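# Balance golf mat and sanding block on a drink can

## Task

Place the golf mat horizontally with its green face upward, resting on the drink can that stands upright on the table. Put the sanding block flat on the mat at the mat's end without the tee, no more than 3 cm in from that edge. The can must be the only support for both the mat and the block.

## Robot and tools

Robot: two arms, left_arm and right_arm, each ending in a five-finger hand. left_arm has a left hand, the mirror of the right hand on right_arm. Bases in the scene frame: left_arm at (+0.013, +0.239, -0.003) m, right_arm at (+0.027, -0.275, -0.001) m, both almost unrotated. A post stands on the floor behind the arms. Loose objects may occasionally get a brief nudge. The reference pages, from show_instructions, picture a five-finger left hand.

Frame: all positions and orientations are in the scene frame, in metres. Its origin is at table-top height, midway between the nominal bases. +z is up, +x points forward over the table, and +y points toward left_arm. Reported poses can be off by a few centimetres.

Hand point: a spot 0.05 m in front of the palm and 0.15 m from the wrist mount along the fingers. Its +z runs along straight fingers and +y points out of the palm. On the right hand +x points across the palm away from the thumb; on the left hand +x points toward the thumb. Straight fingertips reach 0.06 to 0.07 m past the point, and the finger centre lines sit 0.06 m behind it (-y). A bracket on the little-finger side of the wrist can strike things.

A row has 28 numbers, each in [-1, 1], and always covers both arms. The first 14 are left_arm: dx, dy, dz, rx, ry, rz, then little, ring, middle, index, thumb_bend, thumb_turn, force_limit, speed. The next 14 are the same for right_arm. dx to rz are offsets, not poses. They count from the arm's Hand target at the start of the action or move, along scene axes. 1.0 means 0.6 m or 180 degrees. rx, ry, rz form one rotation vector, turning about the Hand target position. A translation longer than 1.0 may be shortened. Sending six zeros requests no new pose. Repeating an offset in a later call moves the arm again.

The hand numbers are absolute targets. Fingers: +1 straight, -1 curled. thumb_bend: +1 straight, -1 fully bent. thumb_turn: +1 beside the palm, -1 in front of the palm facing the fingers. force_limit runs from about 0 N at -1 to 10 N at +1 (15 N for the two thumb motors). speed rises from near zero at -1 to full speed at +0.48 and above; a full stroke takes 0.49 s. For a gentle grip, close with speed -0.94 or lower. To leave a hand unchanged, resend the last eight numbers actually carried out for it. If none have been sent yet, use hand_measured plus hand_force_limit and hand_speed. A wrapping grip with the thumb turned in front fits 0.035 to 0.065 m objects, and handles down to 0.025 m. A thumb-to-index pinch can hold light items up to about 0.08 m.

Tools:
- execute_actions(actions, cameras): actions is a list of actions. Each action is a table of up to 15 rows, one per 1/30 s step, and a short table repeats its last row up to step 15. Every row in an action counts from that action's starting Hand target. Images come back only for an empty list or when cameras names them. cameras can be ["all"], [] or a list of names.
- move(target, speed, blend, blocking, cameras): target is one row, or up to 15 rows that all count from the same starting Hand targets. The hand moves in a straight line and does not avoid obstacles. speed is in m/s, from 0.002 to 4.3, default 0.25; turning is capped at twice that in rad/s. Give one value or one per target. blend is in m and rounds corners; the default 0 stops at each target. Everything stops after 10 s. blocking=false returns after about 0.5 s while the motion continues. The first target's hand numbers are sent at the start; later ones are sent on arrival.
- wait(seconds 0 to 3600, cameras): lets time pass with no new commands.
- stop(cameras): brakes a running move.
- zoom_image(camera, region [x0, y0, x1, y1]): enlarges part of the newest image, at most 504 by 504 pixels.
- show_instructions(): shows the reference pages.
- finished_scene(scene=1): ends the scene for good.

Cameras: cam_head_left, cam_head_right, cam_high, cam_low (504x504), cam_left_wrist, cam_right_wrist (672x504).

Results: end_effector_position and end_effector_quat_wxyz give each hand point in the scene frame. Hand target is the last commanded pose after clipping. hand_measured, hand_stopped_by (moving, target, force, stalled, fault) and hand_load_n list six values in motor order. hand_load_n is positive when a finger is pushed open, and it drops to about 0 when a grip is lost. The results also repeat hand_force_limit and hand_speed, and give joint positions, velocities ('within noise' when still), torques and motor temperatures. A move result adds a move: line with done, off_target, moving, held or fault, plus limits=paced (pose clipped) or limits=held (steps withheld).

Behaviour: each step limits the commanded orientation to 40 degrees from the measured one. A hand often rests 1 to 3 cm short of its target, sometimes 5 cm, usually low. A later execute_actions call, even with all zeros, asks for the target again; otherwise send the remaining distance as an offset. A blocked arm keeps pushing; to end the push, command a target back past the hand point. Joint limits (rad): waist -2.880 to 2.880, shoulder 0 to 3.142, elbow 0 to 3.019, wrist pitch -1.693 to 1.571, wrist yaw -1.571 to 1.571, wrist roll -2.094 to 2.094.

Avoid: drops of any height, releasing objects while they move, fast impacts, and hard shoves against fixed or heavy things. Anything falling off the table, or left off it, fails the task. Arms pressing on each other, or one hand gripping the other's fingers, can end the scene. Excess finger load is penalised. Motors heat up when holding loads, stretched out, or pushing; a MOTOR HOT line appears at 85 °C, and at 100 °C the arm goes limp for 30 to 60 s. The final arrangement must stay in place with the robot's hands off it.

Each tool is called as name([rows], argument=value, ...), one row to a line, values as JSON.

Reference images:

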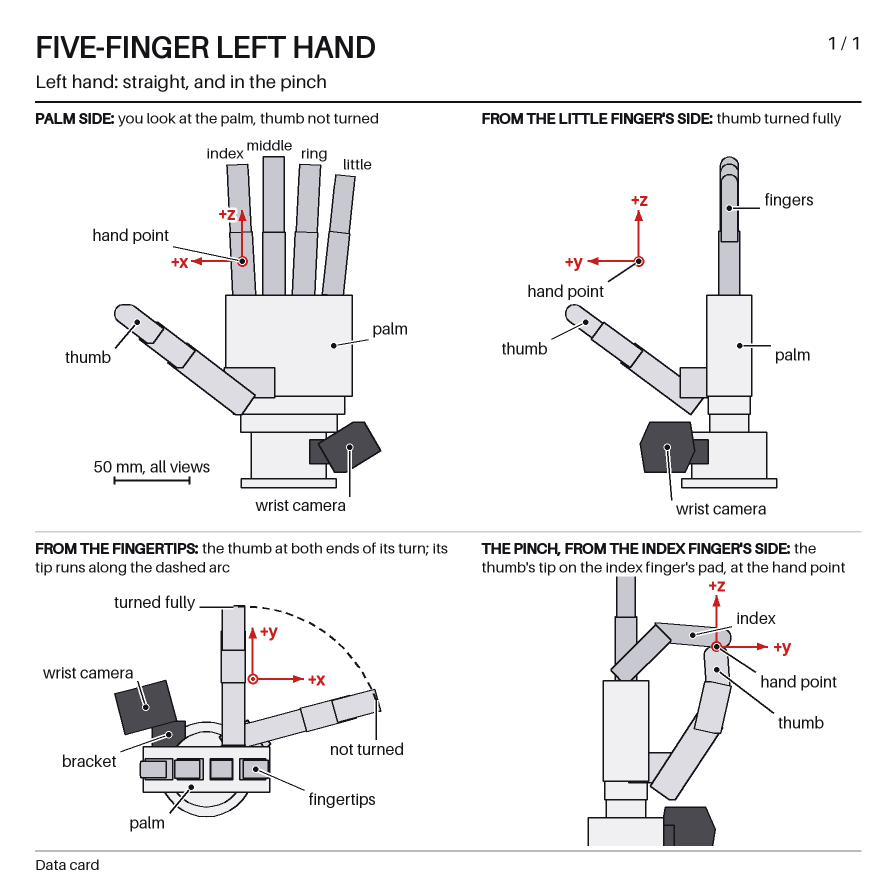

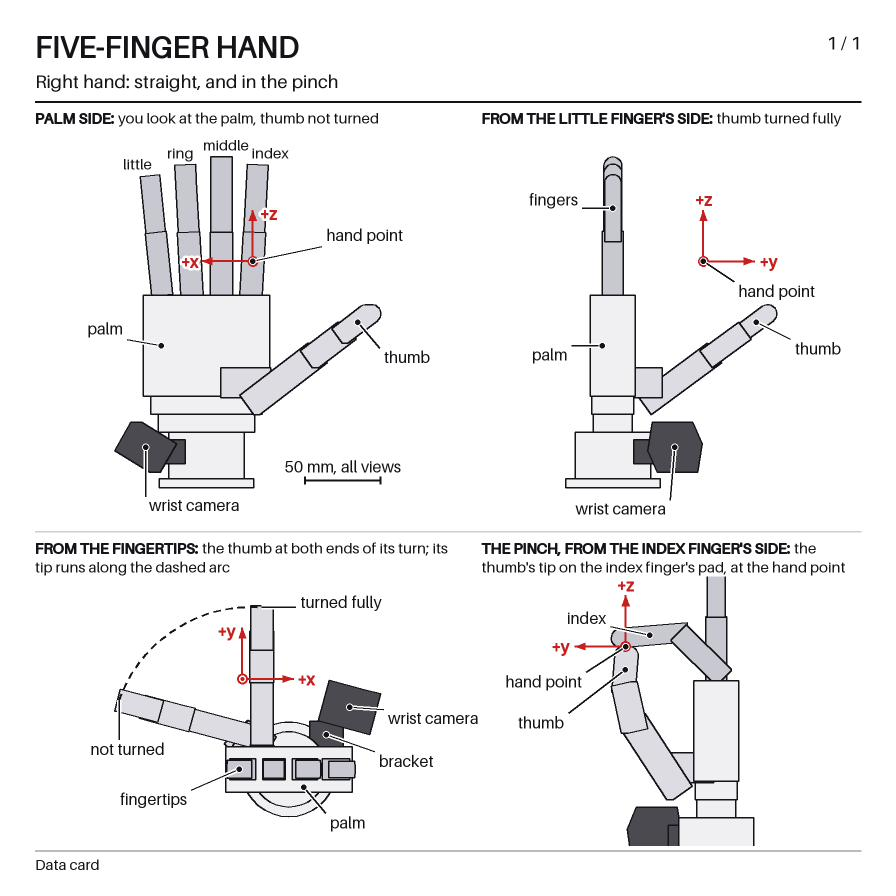

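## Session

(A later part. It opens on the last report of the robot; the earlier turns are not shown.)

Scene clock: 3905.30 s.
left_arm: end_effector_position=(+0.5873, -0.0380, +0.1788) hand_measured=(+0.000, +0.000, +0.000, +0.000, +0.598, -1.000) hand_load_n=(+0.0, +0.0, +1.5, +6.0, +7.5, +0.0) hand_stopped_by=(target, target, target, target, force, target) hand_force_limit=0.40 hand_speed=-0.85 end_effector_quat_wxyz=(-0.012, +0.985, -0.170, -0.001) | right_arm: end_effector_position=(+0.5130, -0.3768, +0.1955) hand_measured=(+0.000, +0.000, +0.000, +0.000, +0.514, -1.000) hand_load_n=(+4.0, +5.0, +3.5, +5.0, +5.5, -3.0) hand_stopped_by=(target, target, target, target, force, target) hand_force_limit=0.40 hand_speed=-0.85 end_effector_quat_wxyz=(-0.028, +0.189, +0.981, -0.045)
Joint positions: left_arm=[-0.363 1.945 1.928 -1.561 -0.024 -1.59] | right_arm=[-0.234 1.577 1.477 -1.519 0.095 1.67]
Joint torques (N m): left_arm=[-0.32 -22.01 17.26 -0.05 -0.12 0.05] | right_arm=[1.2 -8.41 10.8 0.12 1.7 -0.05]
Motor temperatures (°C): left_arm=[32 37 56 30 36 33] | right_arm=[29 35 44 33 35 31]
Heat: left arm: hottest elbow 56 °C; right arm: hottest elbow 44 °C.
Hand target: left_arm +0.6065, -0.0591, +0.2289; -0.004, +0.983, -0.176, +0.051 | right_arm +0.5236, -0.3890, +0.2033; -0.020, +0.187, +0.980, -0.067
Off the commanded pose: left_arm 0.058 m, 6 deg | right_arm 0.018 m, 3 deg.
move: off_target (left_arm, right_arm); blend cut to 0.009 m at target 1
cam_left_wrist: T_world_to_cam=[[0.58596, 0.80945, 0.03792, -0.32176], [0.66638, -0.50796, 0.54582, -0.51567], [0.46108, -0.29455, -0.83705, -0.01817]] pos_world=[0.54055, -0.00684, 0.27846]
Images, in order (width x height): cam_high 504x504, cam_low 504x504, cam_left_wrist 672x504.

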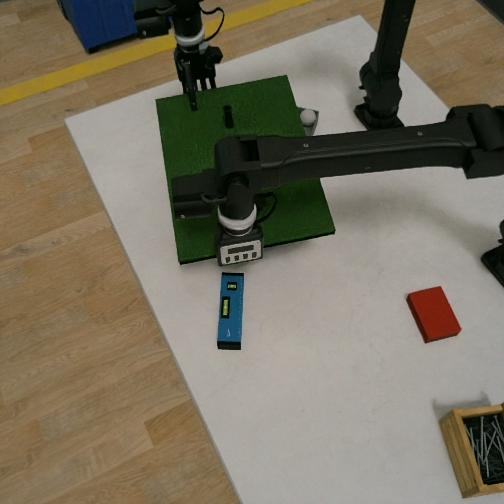

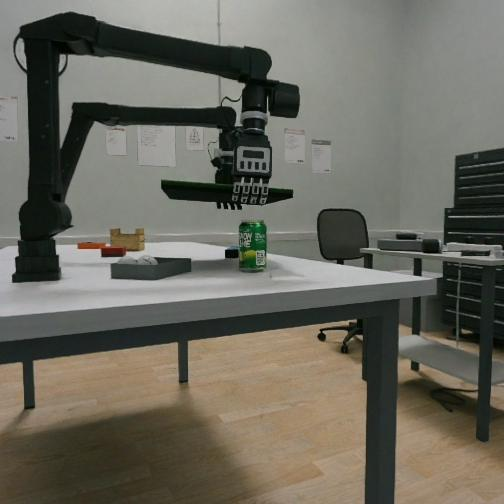

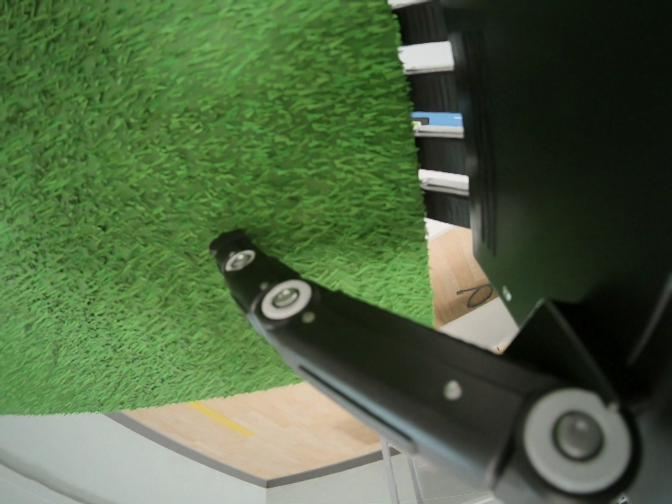

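wait(seconds=0.1, cameras=["cam_head_left","cam_head_right","cam_high","cam_low"])

zoom_image(camera="cam_head_left", region=[264, 220, 504, 460])

zoom_image(camera="cam_head_right", region=[264, 220, 504, 460])

zoom_image(camera="cam_low", region=[140, 180, 320, 290])

Scene clock: 3941.13 s.
left_arm: end_effector_position=(+0.5873, -0.0380, +0.1788) hand_measured=(+0.000, +0.000, +0.000, +0.000, +0.598, -1.000) hand_load_n=(+0.0, +0.0, +1.5, +5.5, +7.0, +0.0) hand_stopped_by=(target, target, target, target, force, target) hand_force_limit=0.40 hand_speed=-0.85 end_effector_quat_wxyz=(-0.012, +0.985, -0.170, -0.001) | right_arm: end_effector_position=(+0.5130, -0.3768, +0.1955) hand_measured=(+0.000, +0.000, +0.000, +0.000, +0.514, -1.000) hand_load_n=(+4.0, +5.5, +4.0, +5.0, +5.5, -3.0) hand_stopped_by=(target, target, target, target, force, target) hand_force_limit=0.40 hand_speed=-0.85 end_effector_quat_wxyz=(-0.028, +0.189, +0.981, -0.045)
Joint positions: left_arm=[-0.363 1.945 1.928 -1.561 -0.024 -1.59] | right_arm=[-0.234 1.577 1.477 -1.519 0.095 1.67]
Joint torques (N m): left_arm=[-0.38 -22.36 17.25 -0.09 -0.12 0.02] | right_arm=[1.73 -8.06 11.07 0.1 1.67 -0.02]
Motor temperatures (°C): left_arm=[32 37 59 30 36 33] | right_arm=[29 34 44 32 37 31]
Heat: left arm: hottest elbow 59 °C; right arm: hottest elbow 44 °C.
Hand target: left_arm +0.6065, -0.0591, +0.2289; -0.004, +0.983, -0.176, +0.051 | right_arm +0.5236, -0.3890, +0.2033; -0.020, +0.187, +0.980, -0.067
Off the commanded pose: left_arm 0.058 m, 6 deg | right_arm 0.018 m, 3 deg.
wait: 0.10 s; at rest from the start

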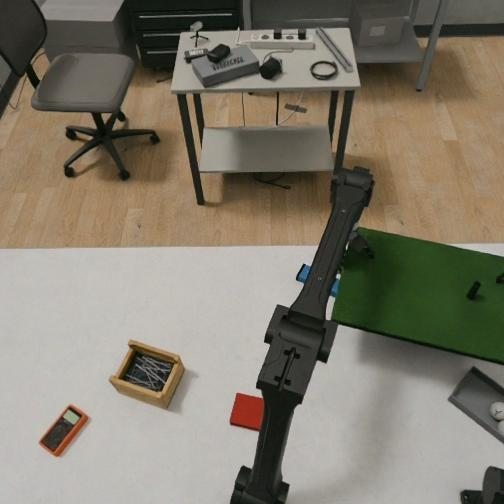

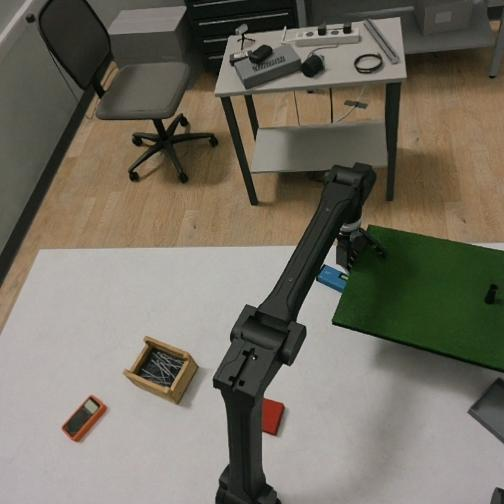

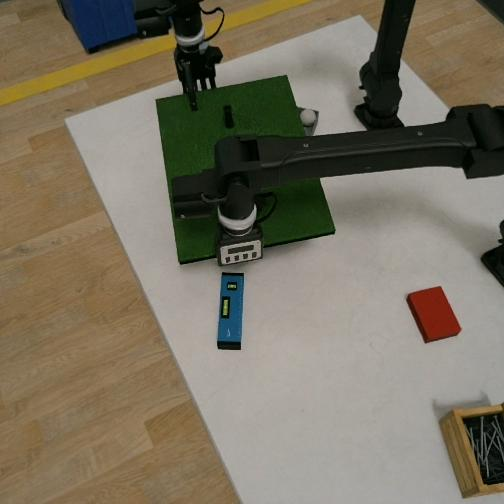

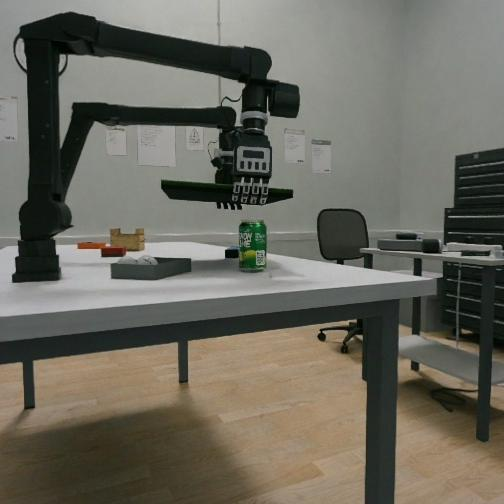

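Scaled by 2.100.

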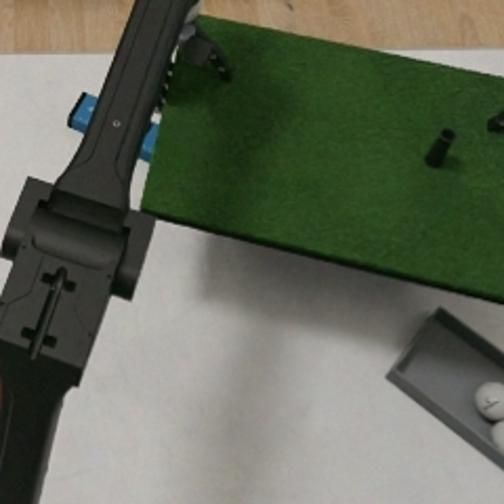

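Scaled by 2.100.

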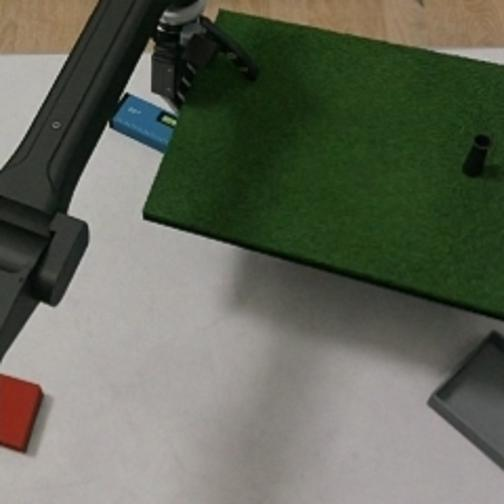

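Scaled by 2.800.

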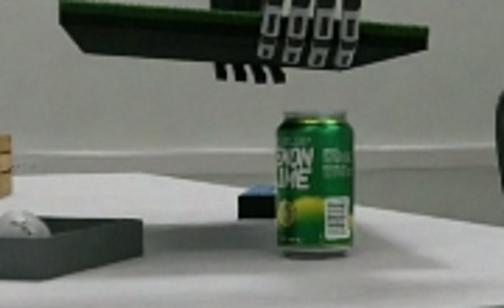

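move(target=[0.01,-0.345,0.015,0,0,0,0,0,0,0,-0.4,-1,0.4,-0.85,-0.002,-0.345,0,0,0,0,0,0,0,0,-0.4,-1,0.4,-0.85], speed=0.07, cameras=["cam_left_wrist","cam_low","cam_high"])

zoom_image(camera="cam_low", region=[140, 140, 360, 290])

Scene clock: 3970.87 s.
left_arm: end_effector_position=(+0.6042, -0.2439, +0.1778) hand_measured=(+0.000, +0.000, +0.000, +0.000, +0.598, -1.000) hand_load_n=(+0.0, +0.0, +0.0, +6.5, +7.0, +0.0) hand_stopped_by=(target, target, target, target, force, target) hand_force_limit=0.40 hand_speed=-0.85 end_effector_quat_wxyz=(-0.001, +0.985, -0.170, +0.043) | right_arm: end_effector_position=(+0.5196, -0.5828, +0.1913) hand_measured=(+0.000, +0.000, +0.000, +0.000, +0.514, -1.000) hand_load_n=(+4.0, +5.0, +3.5, +4.5, +5.5, -2.0) hand_stopped_by=(target, target, target, target, force, target) hand_force_limit=0.40 hand_speed=-0.85 end_effector_quat_wxyz=(-0.021, +0.199, +0.979, -0.041)
Joint positions: left_arm=[-0.631 2.282 2.476 -1.688 -0.039 -1.857] | right_arm=[-0.591 1.825 1.789 -1.537 0.092 1.333]
Joint torques (N m): left_arm=[-0.32 -27.05 17.5 0.17 -0.26 -0.02] | right_arm=[1.03 -10.93 11.59 -0.09 1.83 -0.35]
Motor temperatures (°C): left_arm=[32 36 61 30 36 33] | right_arm=[29 34 45 32 38 31]
Heat: left arm: hottest elbow 61 °C; right arm: hottest elbow 45 °C.
Hand target: left_arm +0.6126, -0.2662, +0.2380; -0.004, +0.983, -0.175, +0.051 | right_arm +0.5224, -0.5960, +0.2032; -0.020, +0.187, +0.980, -0.067
Off the commanded pose: left_arm 0.065 m, 1 deg | right_arm 0.018 m, 3 deg.
joint sent to its limit (left arm) — joint 4 (wrist pitch), lower limit. The joint targets are off in position and orientation.
move: off_target (left_arm, right_arm)
cam_left_wrist: T_world_to_cam=[[0.58197, 0.81129, 0.05586, -0.16538], [0.61817, -0.48597, 0.61782, -0.60936], [0.52838, -0.32501, -0.78434, -0.14494]] pos_world=[0.54951, -0.20907, 0.27203]
Images, in order (width x height): cam_high 504x504, cam_low 504x504, cam_left_wrist 672x504.

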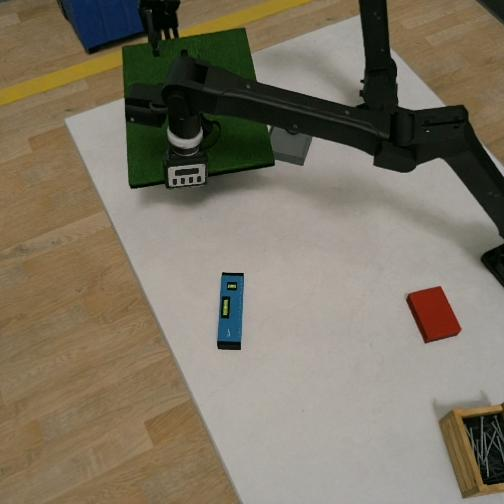

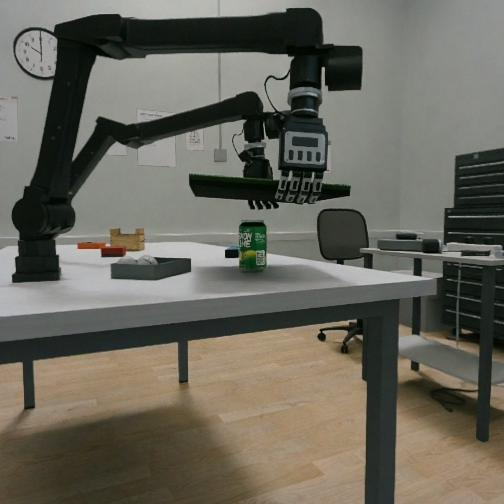

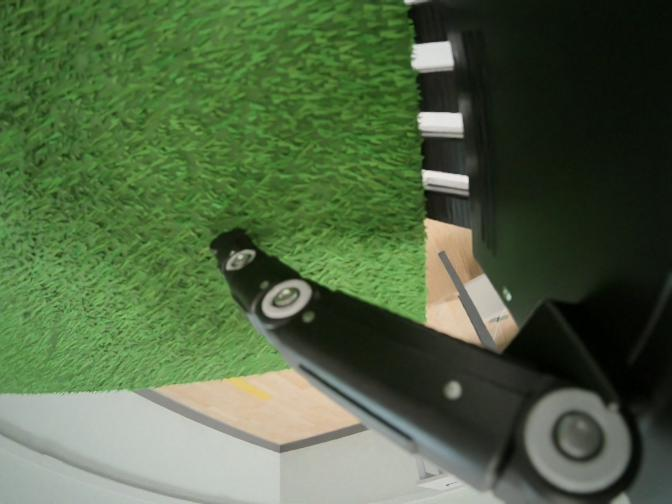

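Scaled by 2.291.

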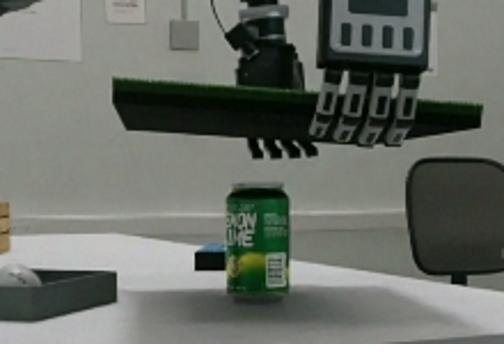

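move(target=[-0.027,-0.013,-0.06,0,0,0,0,0,0,0,-0.4,-1,0.4,-0.85,-0.027,-0.013,-0.05,0,0,0,0,0,0,0,-0.4,-1,0.4,-0.85], speed=0.05, cameras=["cam_low","cam_high"])

zoom_image(camera="cam_low", region=[140, 160, 360, 290])

zoom_image(camera="cam_high", region=[100, 10, 300, 210])

Scene clock: 4011.83 s.
left_arm: end_effector_position=(+0.5964, -0.2561, +0.1599) hand_measured=(+0.000, +0.000, +0.000, +0.000, +0.598, -1.000) hand_load_n=(+0.0, +0.0, +0.5, +6.5, +6.5, +0.0) hand_stopped_by=(target, target, target, target, force, target) hand_force_limit=0.40 hand_speed=-0.85 end_effector_quat_wxyz=(-0.008, +0.985, -0.171, +0.033) | right_arm: end_effector_position=(+0.5153, -0.5959, +0.1747) hand_measured=(+0.000, +0.000, +0.000, +0.000, +0.514, -1.000) hand_load_n=(+4.0, +5.5, +4.0, +4.5, +5.5, -2.5) hand_stopped_by=(target, target, target, target, force, target) hand_force_limit=0.40 hand_speed=-0.85 end_effector_quat_wxyz=(-0.012, +0.198, +0.979, -0.046)
Joint positions: left_arm=[-0.652 2.306 2.476 -1.688 -0.044 -1.877] | right_arm=[-0.614 1.825 1.744 -1.47 0.092 1.306]
Joint torques (N m): left_arm=[-0.38 -27.93 14.12 0.1 -0.31 -0.01] | right_arm=[1.49 -12.63 6.95 0.69 1.79 -0.36]
Motor temperatures (°C): left_arm=[32 37 58 30 36 33] | right_arm=[29 35 49 32 39 31]
Heat: left arm: hottest elbow 58 °C; right arm: hottest elbow 49 °C.
Hand target: left_arm +0.5964, -0.2739, +0.2020; -0.004, +0.983, -0.175, +0.051 | right_arm +0.5061, -0.6039, +0.1732; -0.020, +0.187, +0.980, -0.067
Off the commanded pose: left_arm 0.046 m, 2 deg | right_arm 0.012 m, 3 deg.
joint sent to its limit (left arm) — joint 4 (wrist pitch), lower limit. The joint targets still meet the commanded pose.
move: off_target (left_arm, right_arm)
Images, in order (width x height): cam_high 504x504, cam_low 504x504.

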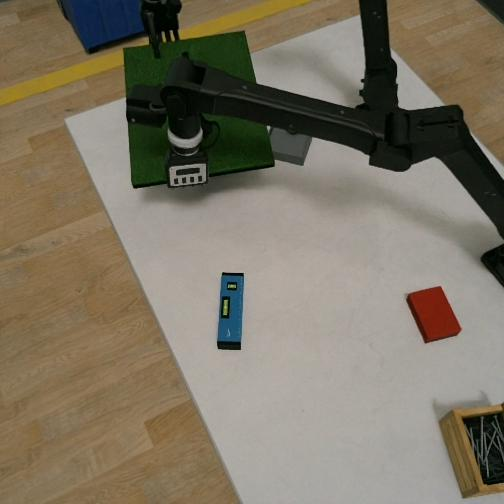

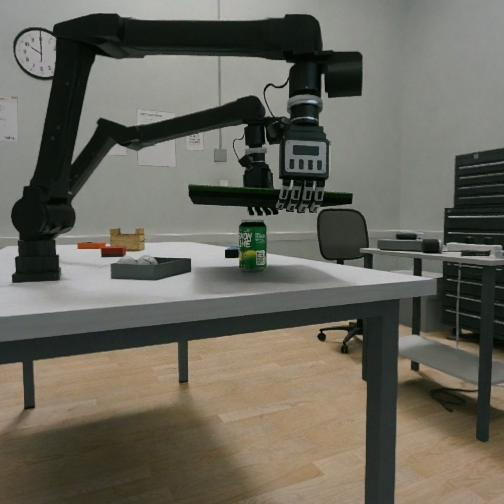

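Scaled by 2.291.

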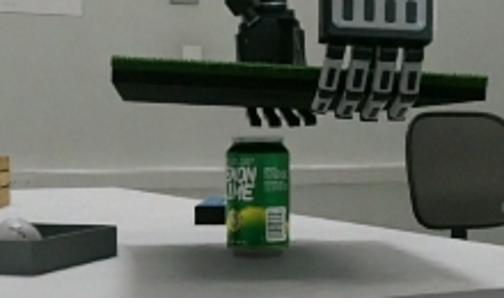

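Scaled by 2.520.

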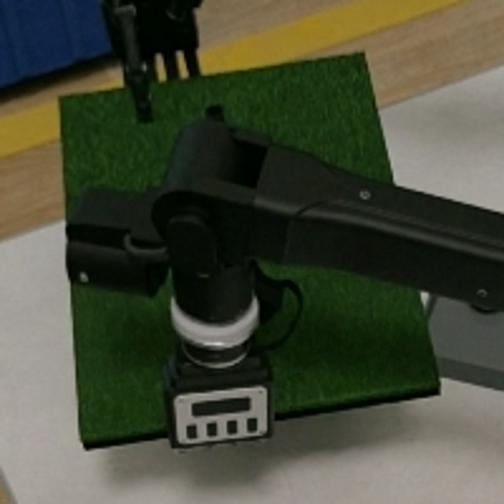

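move(target=[-0.016,0.005,-0.045,0,0,0,0,0,0,0,-0.4,-1,0.4,-0.85,-0.016,0.005,-0.04,0,0,0,0,0,0,0,-0.4,-1,0.4,-0.85], speed=0.04, cameras=["cam_low","cam_high"])

zoom_image(camera="cam_low", region=[180, 180, 310, 280])

zoom_image(camera="cam_high", region=[100, 10, 300, 210])

Scene clock: 4059.10 s.
left_arm: end_effector_position=(+0.5879, -0.2520, +0.1380) hand_measured=(+0.000, +0.000, +0.000, +0.000, +0.598, -1.000) hand_load_n=(+0.0, +0.0, +0.5, +6.0, +5.5, -1.0) hand_stopped_by=(target, target, target, target, force, target) hand_force_limit=0.40 hand_speed=-0.85 end_effector_quat_wxyz=(-0.021, +0.985, -0.173, +0.014) | right_arm: end_effector_position=(+0.5071, -0.5918, +0.1439) hand_measured=(+0.000, +0.000, +0.000, +0.000, +0.514, -1.000) hand_load_n=(+3.5, +5.5, +4.0, +5.5, +5.5, -2.0) hand_stopped_by=(target, target, target, target, force, target) hand_force_limit=0.40 hand_speed=-0.85 end_effector_quat_wxyz=(-0.017, +0.198, +0.979, -0.039)
Joint positions: left_arm=[-0.656 2.309 2.43 -1.686 -0.05 -1.879] | right_arm=[-0.62 1.822 1.658 -1.401 0.084 1.3]
Joint torques (N m): left_arm=[-0.5 -28.63 11.17 1.1 -0.19 -0.03] | right_arm=[1.08 -13.33 6.99 0.59 2.07 -0.34]
Motor temperatures (°C): left_arm=[32 36 55 30 35 33] | right_arm=[29 35 43 32 39 31]
Heat: left arm: hottest elbow 55 °C; right arm: hottest elbow 43 °C.
Hand target: left_arm +0.5866, -0.2711, +0.1749; -0.004, +0.983, -0.176, +0.051 | right_arm +0.4966, -0.6009, +0.1492; -0.020, +0.187, +0.980, -0.067
Off the commanded pose: left_arm 0.042 m, 5 deg | right_arm 0.015 m, 3 deg.
move: off_target (left_arm, right_arm)
Images, in order (width x height): cam_high 504x504, cam_low 504x504.

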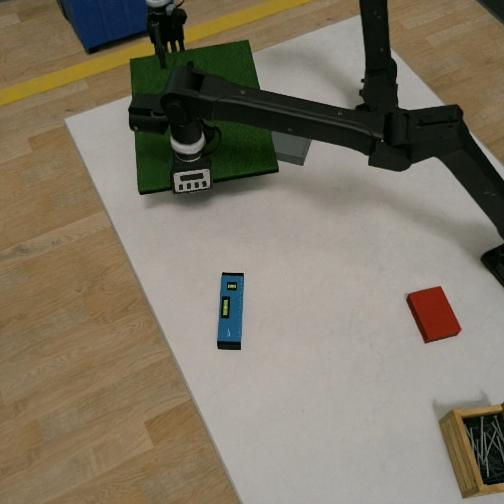

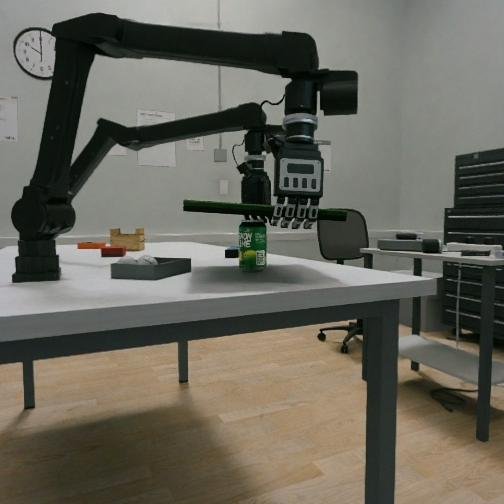

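Scaled by 3.877.

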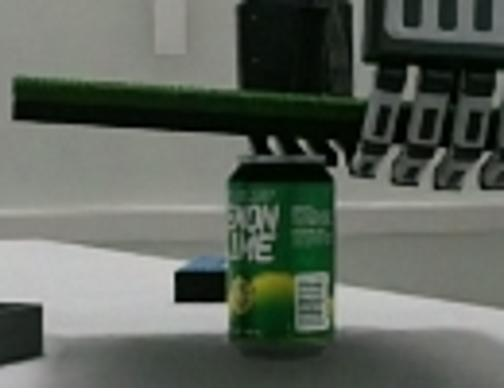

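Scaled by 2.520.

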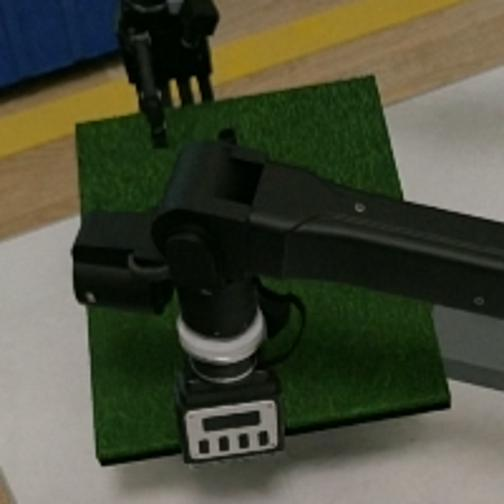

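move(target=[-0.004,-0.012,-0.03,0,0,0,0,0,0,0,-0.4,-1,0.4,-0.85,-0.004,-0.012,-0.02,0,0,0,0,0,0,0,-0.4,-1,0.4,-0.85], speed=0.03, cameras=["cam_low","cam_high","cam_right_wrist"])

zoom_image(camera="cam_low", region=[180, 180, 310, 280])

zoom_image(camera="cam_high", region=[100, 10, 300, 210])

Scene clock: 4082.17 s.
left_arm: end_effector_position=(+0.5867, -0.2602, +0.1248) hand_measured=(+0.000, +0.000, +0.000, +0.000, +0.598, -1.000) hand_load_n=(+0.0, +0.0, +1.0, +6.5, +6.0, -1.5) hand_stopped_by=(target, target, target, target, force, target) hand_force_limit=0.40 hand_speed=-0.85 end_effector_quat_wxyz=(-0.018, +0.985, -0.173, +0.018) | right_arm: end_effector_position=(+0.5041, -0.6001, +0.1383) hand_measured=(+0.000, +0.000, +0.000, +0.000, +0.514, -1.000) hand_load_n=(+3.0, +5.0, +4.0, +5.5, +5.0, -2.0) hand_stopped_by=(target, target, target, target, force, target) hand_force_limit=0.40 hand_speed=-0.85 end_effector_quat_wxyz=(-0.012, +0.200, +0.979, -0.043)
Joint positions: left_arm=[-0.666 2.309 2.394 -1.64 -0.048 -1.886] | right_arm=[-0.634 1.822 1.643 -1.372 0.088 1.29]
Joint torques (N m): left_arm=[-0.62 -28.69 10.63 1.21 -0.28 -0.05] | right_arm=[0.73 -12.22 6.94 0.65 1.86 -0.29]
Heat: left arm: hottest elbow 54 °C; right arm: hottest elbow 42 °C.
Hand target: left_arm +0.5843, -0.2781, +0.1569; -0.004, +0.983, -0.176, +0.051 | right_arm +0.4941, -0.6081, +0.1372; -0.020, +0.187, +0.980, -0.067
Off the commanded pose: left_arm 0.037 m, 4 deg | right_arm 0.013 m, 3 deg.
move: off_target (left_arm, right_arm)
cam_right_wrist: T_world_to_cam=[[0.14195, 0.98893, -0.04317, 0.52109], [0.86847, -0.10349, 0.48483, -0.566], [0.47499, -0.10631, -0.87354, -0.06618]] pos_world=[0.44902, -0.58094, 0.2391]
Images, in order (width x height): cam_high 504x504, cam_low 504x504, cam_right_wrist 672x504.

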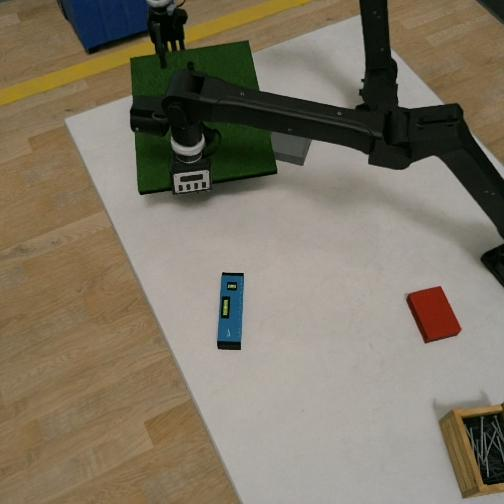

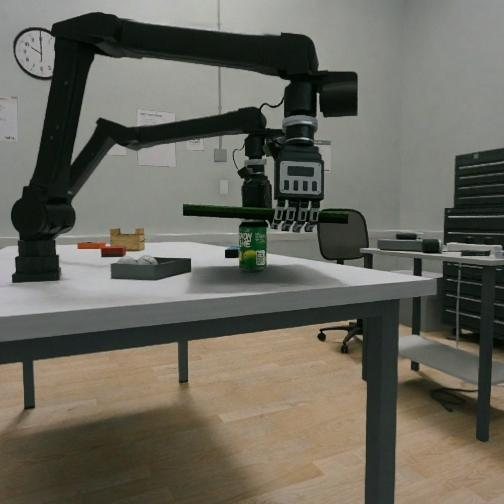

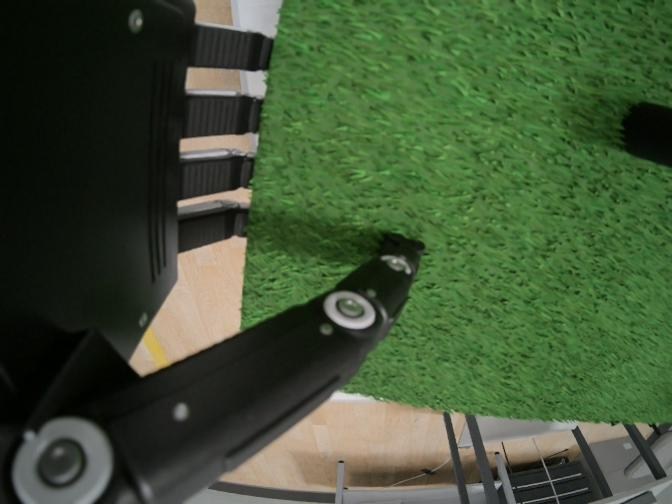

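Scaled by 3.877.

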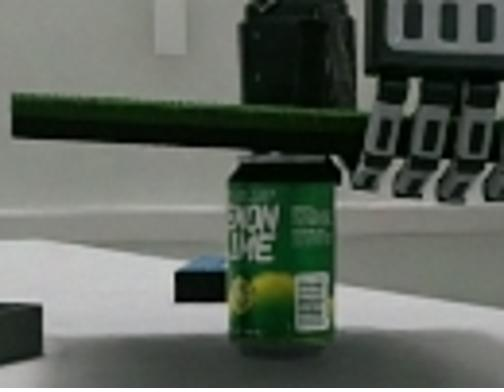

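Scaled by 2.520.

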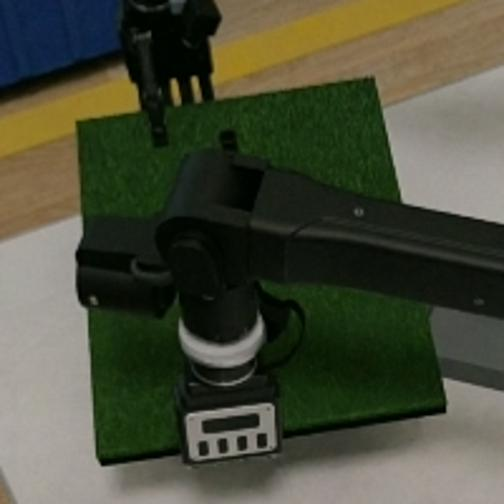

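zoom_image(camera="cam_low", region=[175, 185, 355, 245])

Scaled by 2.800.

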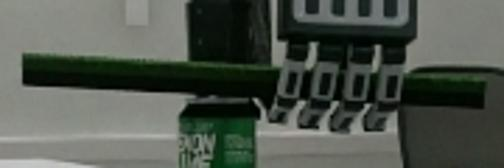

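move(target=[0,0,0,-0.007,-0.0215,0,0,0,0,0,-0.4,-1,0.4,-0.85,0,0,0,-0.007,-0.0215,0,0,0,0,0,-0.4,-1,0.4,-0.85], speed=0.03, cameras=["cam_low","cam_high"])

zoom_image(camera="cam_low", region=[175, 185, 355, 245])

zoom_image(camera="cam_low", region=[220, 195, 290, 245])

Scene clock: 4121.87 s.
left_arm: end_effector_position=(+0.5877, -0.2613, +0.1257) hand_measured=(+0.000, +0.000, +0.000, +0.000, +0.598, -1.000) hand_load_n=(+0.0, +0.0, +0.0, +6.0, +6.5, -1.0) hand_stopped_by=(target, target, target, target, force, target) hand_force_limit=0.40 hand_speed=-0.85 end_effector_quat_wxyz=(-0.011, +0.983, -0.173, +0.053) | right_arm: end_effector_position=(+0.5027, -0.6003, +0.1409) hand_measured=(+0.000, +0.000, +0.000, +0.000, +0.514, -1.000) hand_load_n=(+1.0, +3.5, +4.0, +7.0, +4.5, +0.0) hand_stopped_by=(target, target, target, target, force, target) hand_force_limit=0.40 hand_speed=-0.85 end_effector_quat_wxyz=(+0.020, +0.201, +0.978, -0.049)
Joint positions: left_arm=[-0.672 2.235 2.256 -1.508 -0.07 -1.89] | right_arm=[-0.643 1.775 1.577 -1.29 0.067 1.282]
Joint torques (N m): left_arm=[-0.67 -28.16 10.14 1.47 -0.48 -0.06] | right_arm=[1.14 -12.45 6.45 1.31 1.7 -0.29]
Motor temperatures (°C): left_arm=[32 41 54 30 35 33] | right_arm=[29 36 42 32 41 31]
Heat: left arm: hottest elbow 54 °C; right arm: hottest elbow 42 °C.
Hand target: left_arm +0.5843, -0.2782, +0.1570; +0.001, +0.981, -0.175, +0.086 | right_arm +0.4942, -0.6080, +0.1374; +0.016, +0.189, +0.979, -0.071
Off the commanded pose: left_arm 0.036 m, 4 deg | right_arm 0.012 m, 3 deg.
move: off_target (left_arm, right_arm)
Images, in order (width x height): cam_high 504x504, cam_low 504x504.

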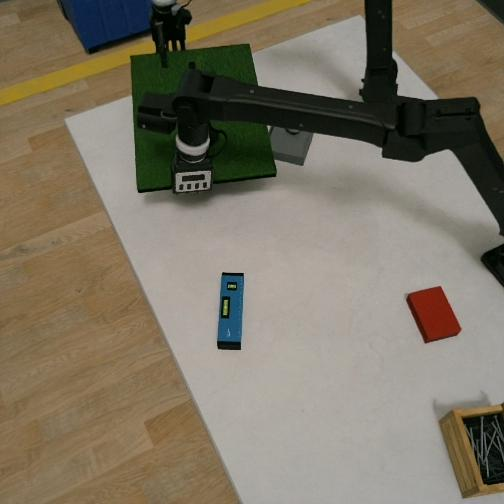

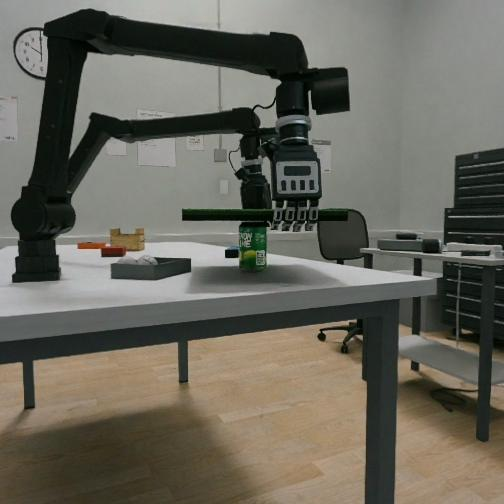

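Scaled by 2.800.

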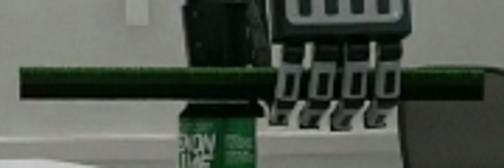

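Scaled by 7.200.

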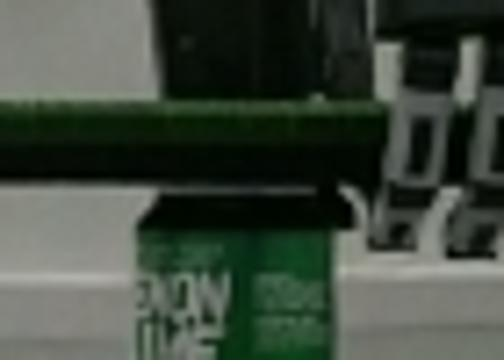

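move(target=[0,0,-0.02,0,0,0,0,0,0,0,-0.4,-1,0.4,-0.85,0,0,-0.018,0,0,0,0,0,0,0,-0.4,-1,0.4,-0.85], speed=0.03, cameras=["cam_low","cam_high","cam_head_left","cam_head_right"])

zoom_image(camera="cam_low", region=[175, 185, 355, 245])

zoom_image(camera="cam_low", region=[220, 195, 290, 245])

zoom_image(camera="cam_high", region=[100, 10, 300, 210])

Scene clock: 4140.93 s.
left_arm: end_effector_position=(+0.5891, -0.2626, +0.1257) hand_measured=(+0.000, +0.000, +0.000, +0.000, +0.598, -1.000) hand_load_n=(+0.0, +0.0, +0.0, +5.5, +6.0, -1.0) hand_stopped_by=(target, target, target, target, force, target) hand_force_limit=0.40 hand_speed=-0.85 end_effector_quat_wxyz=(-0.007, +0.983, -0.172, +0.062) | right_arm: end_effector_position=(+0.5015, -0.6008, +0.1381) hand_measured=(+0.000, +0.000, +0.000, +0.000, +0.514, -1.000) hand_load_n=(+0.5, +2.5, +4.5, +9.0, +5.0, +0.0) hand_stopped_by=(target, target, target, target, force, target) hand_force_limit=0.40 hand_speed=-0.85 end_effector_quat_wxyz=(+0.024, +0.199, +0.978, -0.051)
Joint positions: left_arm=[-0.673 2.222 2.229 -1.475 -0.071 -1.892] | right_arm=[-0.645 1.77 1.562 -1.271 0.066 1.275]
Joint torques (N m): left_arm=[-0.67 -26.93 9.76 1.52 -0.43 -0.05] | right_arm=[1.79 -12.04 5.82 1.51 1.68 -0.24]
Heat: left arm: hottest elbow 52 °C; right arm: hottest elbow 41 °C.
Hand target: left_arm +0.5843, -0.2782, +0.1450; +0.001, +0.981, -0.175, +0.086 | right_arm +0.4941, -0.6081, +0.1264; +0.015, +0.189, +0.979, -0.071
Off the commanded pose: left_arm 0.025 m, 3 deg | right_arm 0.016 m, 3 deg.
move: off_target (left_arm, right_arm)
Images, in order (width x height): cam_head_left 504x504, cam_head_right 504x504, cam_high 504x504, cam_low 504x504.

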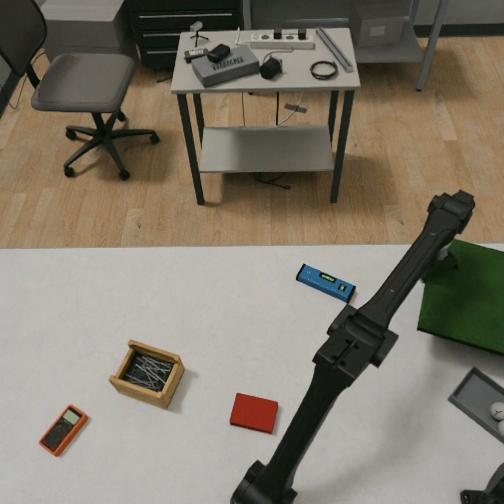

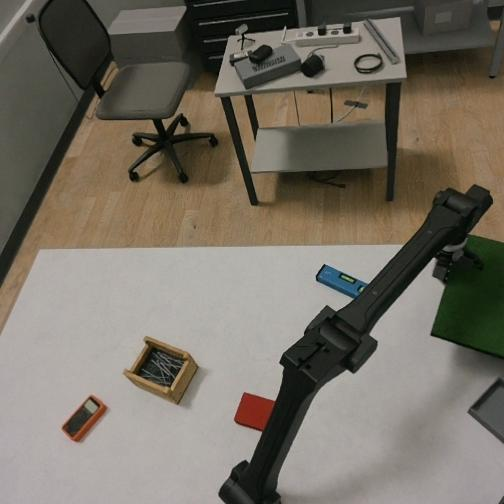

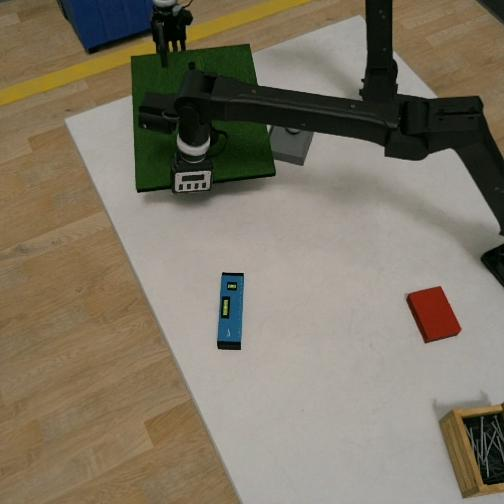

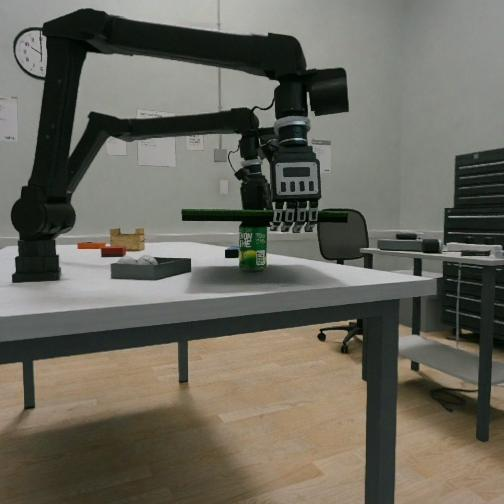

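Scaled by 2.800.

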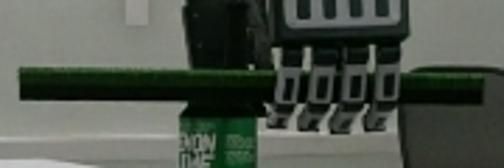

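Scaled by 7.200.

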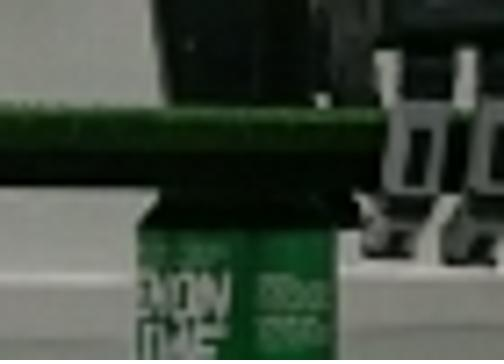

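Scaled by 2.520.

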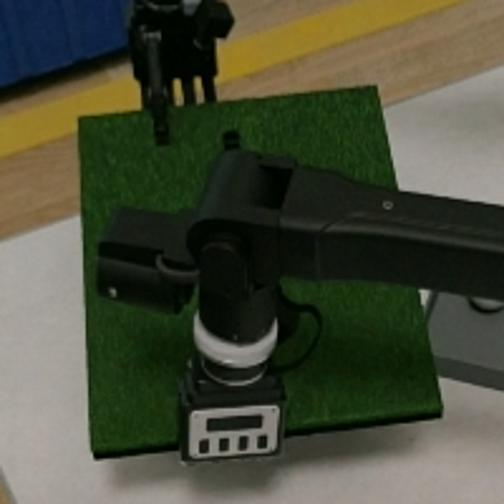

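move(target=[0,0,-0.02,0,0,0,0,0,0,0,-0.4,-1,0.4,-0.85,0,0,-0.01,0,0,0,0,0,0,0,-0.4,-1,0.4,-0.85], speed=0.03, cameras=["cam_low","cam_high"])

zoom_image(camera="cam_low", region=[175, 185, 355, 245])

zoom_image(camera="cam_low", region=[220, 195, 290, 245])

Scene clock: 4150.17 s.
left_arm: end_effector_position=(+0.5905, -0.2639, +0.1247) hand_measured=(+0.000, +0.000, +0.000, +0.000, +0.598, -1.000) hand_load_n=(+0.0, +0.0, +0.0, +4.5, +6.5, -0.5) hand_stopped_by=(target, target, target, target, force, target) hand_force_limit=0.40 hand_speed=-0.85 end_effector_quat_wxyz=(-0.003, +0.983, -0.171, +0.070) | right_arm: end_effector_position=(+0.5012, -0.6013, +0.1368) hand_measured=(+0.000, +0.000, +0.000, +0.000, +0.514, -1.000) hand_load_n=(+0.5, +1.5, +4.0, +10.5, +5.0, +1.5) hand_stopped_by=(target, target, target, target, force, target) hand_force_limit=0.40 hand_speed=-0.85 end_effector_quat_wxyz=(+0.027, +0.198, +0.978, -0.052)
Joint positions: left_arm=[-0.673 2.211 2.204 -1.443 -0.072 -1.893] | right_arm=[-0.646 1.767 1.553 -1.259 0.066 1.272]
Joint torques (N m): left_arm=[-0.67 -25.88 9.33 1.33 -0.44 -0.02] | right_arm=[2.08 -10.81 5.81 1.83 1.68 -0.22]
Heat: left arm: hottest elbow 51 °C; right arm: hottest elbow 41 °C.
Hand target: left_arm +0.5842, -0.2783, +0.1328; +0.001, +0.981, -0.175, +0.086 | right_arm +0.4941, -0.6081, +0.1204; +0.015, +0.189, +0.979, -0.071
Off the commanded pose: left_arm 0.018 m, 2 deg | right_arm 0.019 m, 3 deg.
move: off_target (left_arm, right_arm)
Images, in order (width x height): cam_high 504x504, cam_low 504x504.

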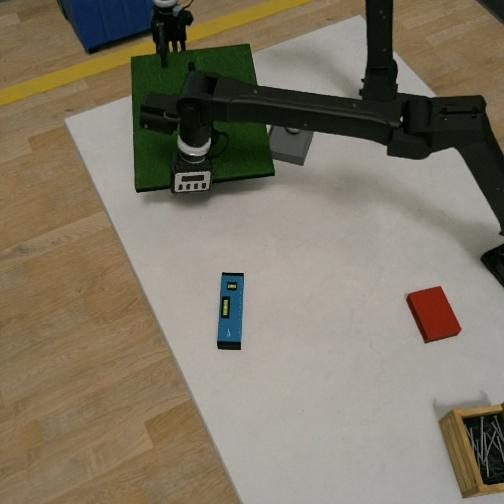

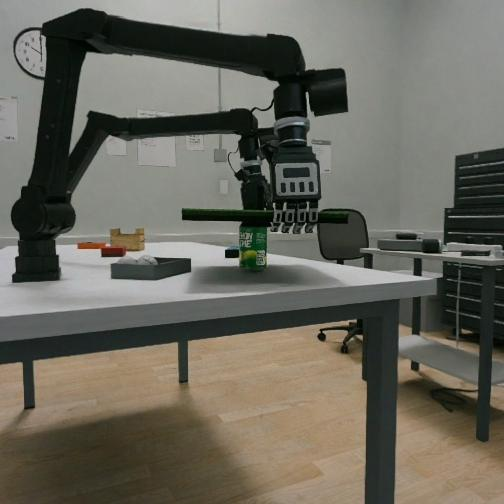

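Scaled by 2.800.

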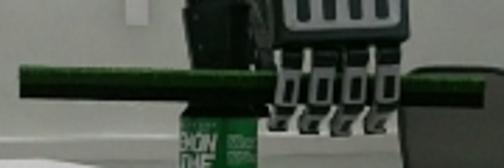

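Scaled by 7.200.

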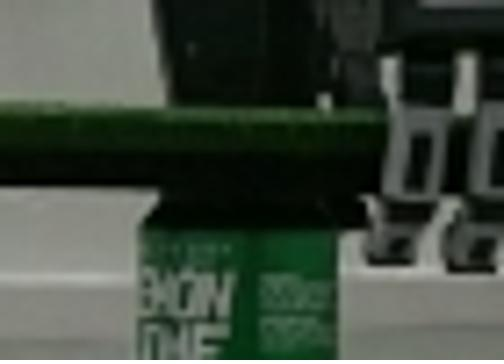

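move(target=[0,0,-0.004,0,0,0,0,0,0,0,1,-1,0.4,-0.6,0,0,0,0,0,0,0,0,0,0,-0.4,-1,0.4,-0.85], speed=0.03, cameras=["cam_low","cam_high","cam_left_wrist"])

zoom_image(camera="cam_low", region=[175, 185, 355, 245])

Scene clock: 4170.27 s.
left_arm: end_effector_position=(+0.5903, -0.2640, +0.1217) hand_measured=(+0.000, +0.000, +0.000, +0.000, +1.000, -1.000) hand_load_n=(+0.0, +0.0, +0.0, +1.0, +0.0, +0.0) hand_stopped_by=(target, target, target, target, target, target) hand_force_limit=0.40 hand_speed=-0.60 end_effector_quat_wxyz=(-0.007, +0.982, -0.171, +0.073) | right_arm: end_effector_position=(+0.5010, -0.6012, +0.1387) hand_measured=(+0.000, +0.000, +0.000, +0.000, +0.514, -1.000) hand_load_n=(+0.0, +0.5, +3.5, +10.0, +5.5, +2.0) hand_stopped_by=(target, target, target, target, force, target) hand_force_limit=0.40 hand_speed=-0.85 end_effector_quat_wxyz=(+0.029, +0.196, +0.979, -0.053)
Joint positions: left_arm=[-0.676 2.209 2.194 -1.433 -0.082 -1.895] | right_arm=[-0.647 1.764 1.553 -1.259 0.066 1.267]
Joint torques (N m): left_arm=[-0.44 -25.76 9.57 1.33 -0.1 -0.01] | right_arm=[2.26 -9.35 5.64 1.65 1.72 -0.2]
Heat: left arm: hottest elbow 51 °C; right arm: hottest elbow 41 °C.
Hand target: left_arm +0.5842, -0.2783, +0.1306; +0.001, +0.981, -0.175, +0.086 | right_arm +0.4941, -0.6080, +0.1205; +0.015, +0.189, +0.979, -0.071
Off the commanded pose: left_arm 0.018 m, 2 deg | right_arm 0.021 m, 3 deg.
move: off_target (left_arm)
cam_left_wrist: T_world_to_cam=[[0.58003, 0.80926, 0.09309, -0.14171], [0.57707, -0.48886, 0.65421, -0.55685], [0.57494, -0.32574, -0.75056, -0.21988]] pos_world=[0.52995, -0.22917, 0.21246]
Images, in order (width x height): cam_high 504x504, cam_low 504x504, cam_left_wrist 672x504.

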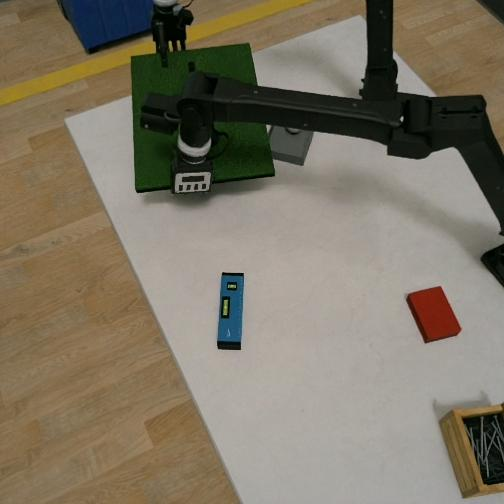

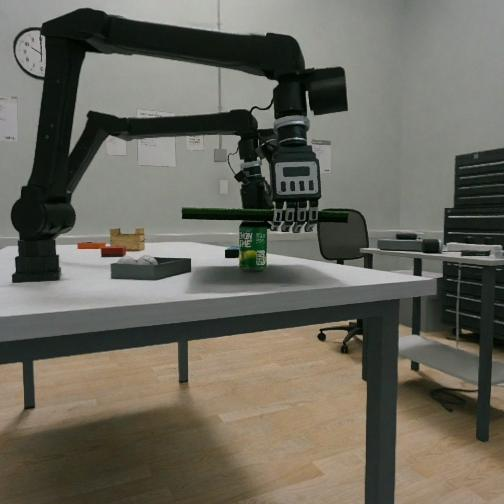

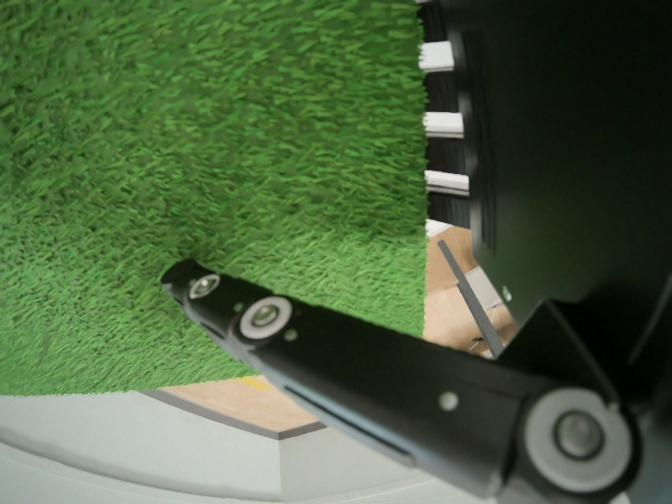

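Scaled by 2.800.

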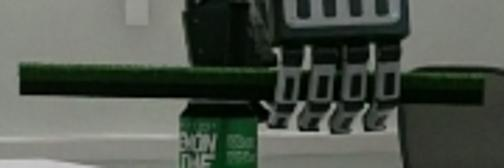

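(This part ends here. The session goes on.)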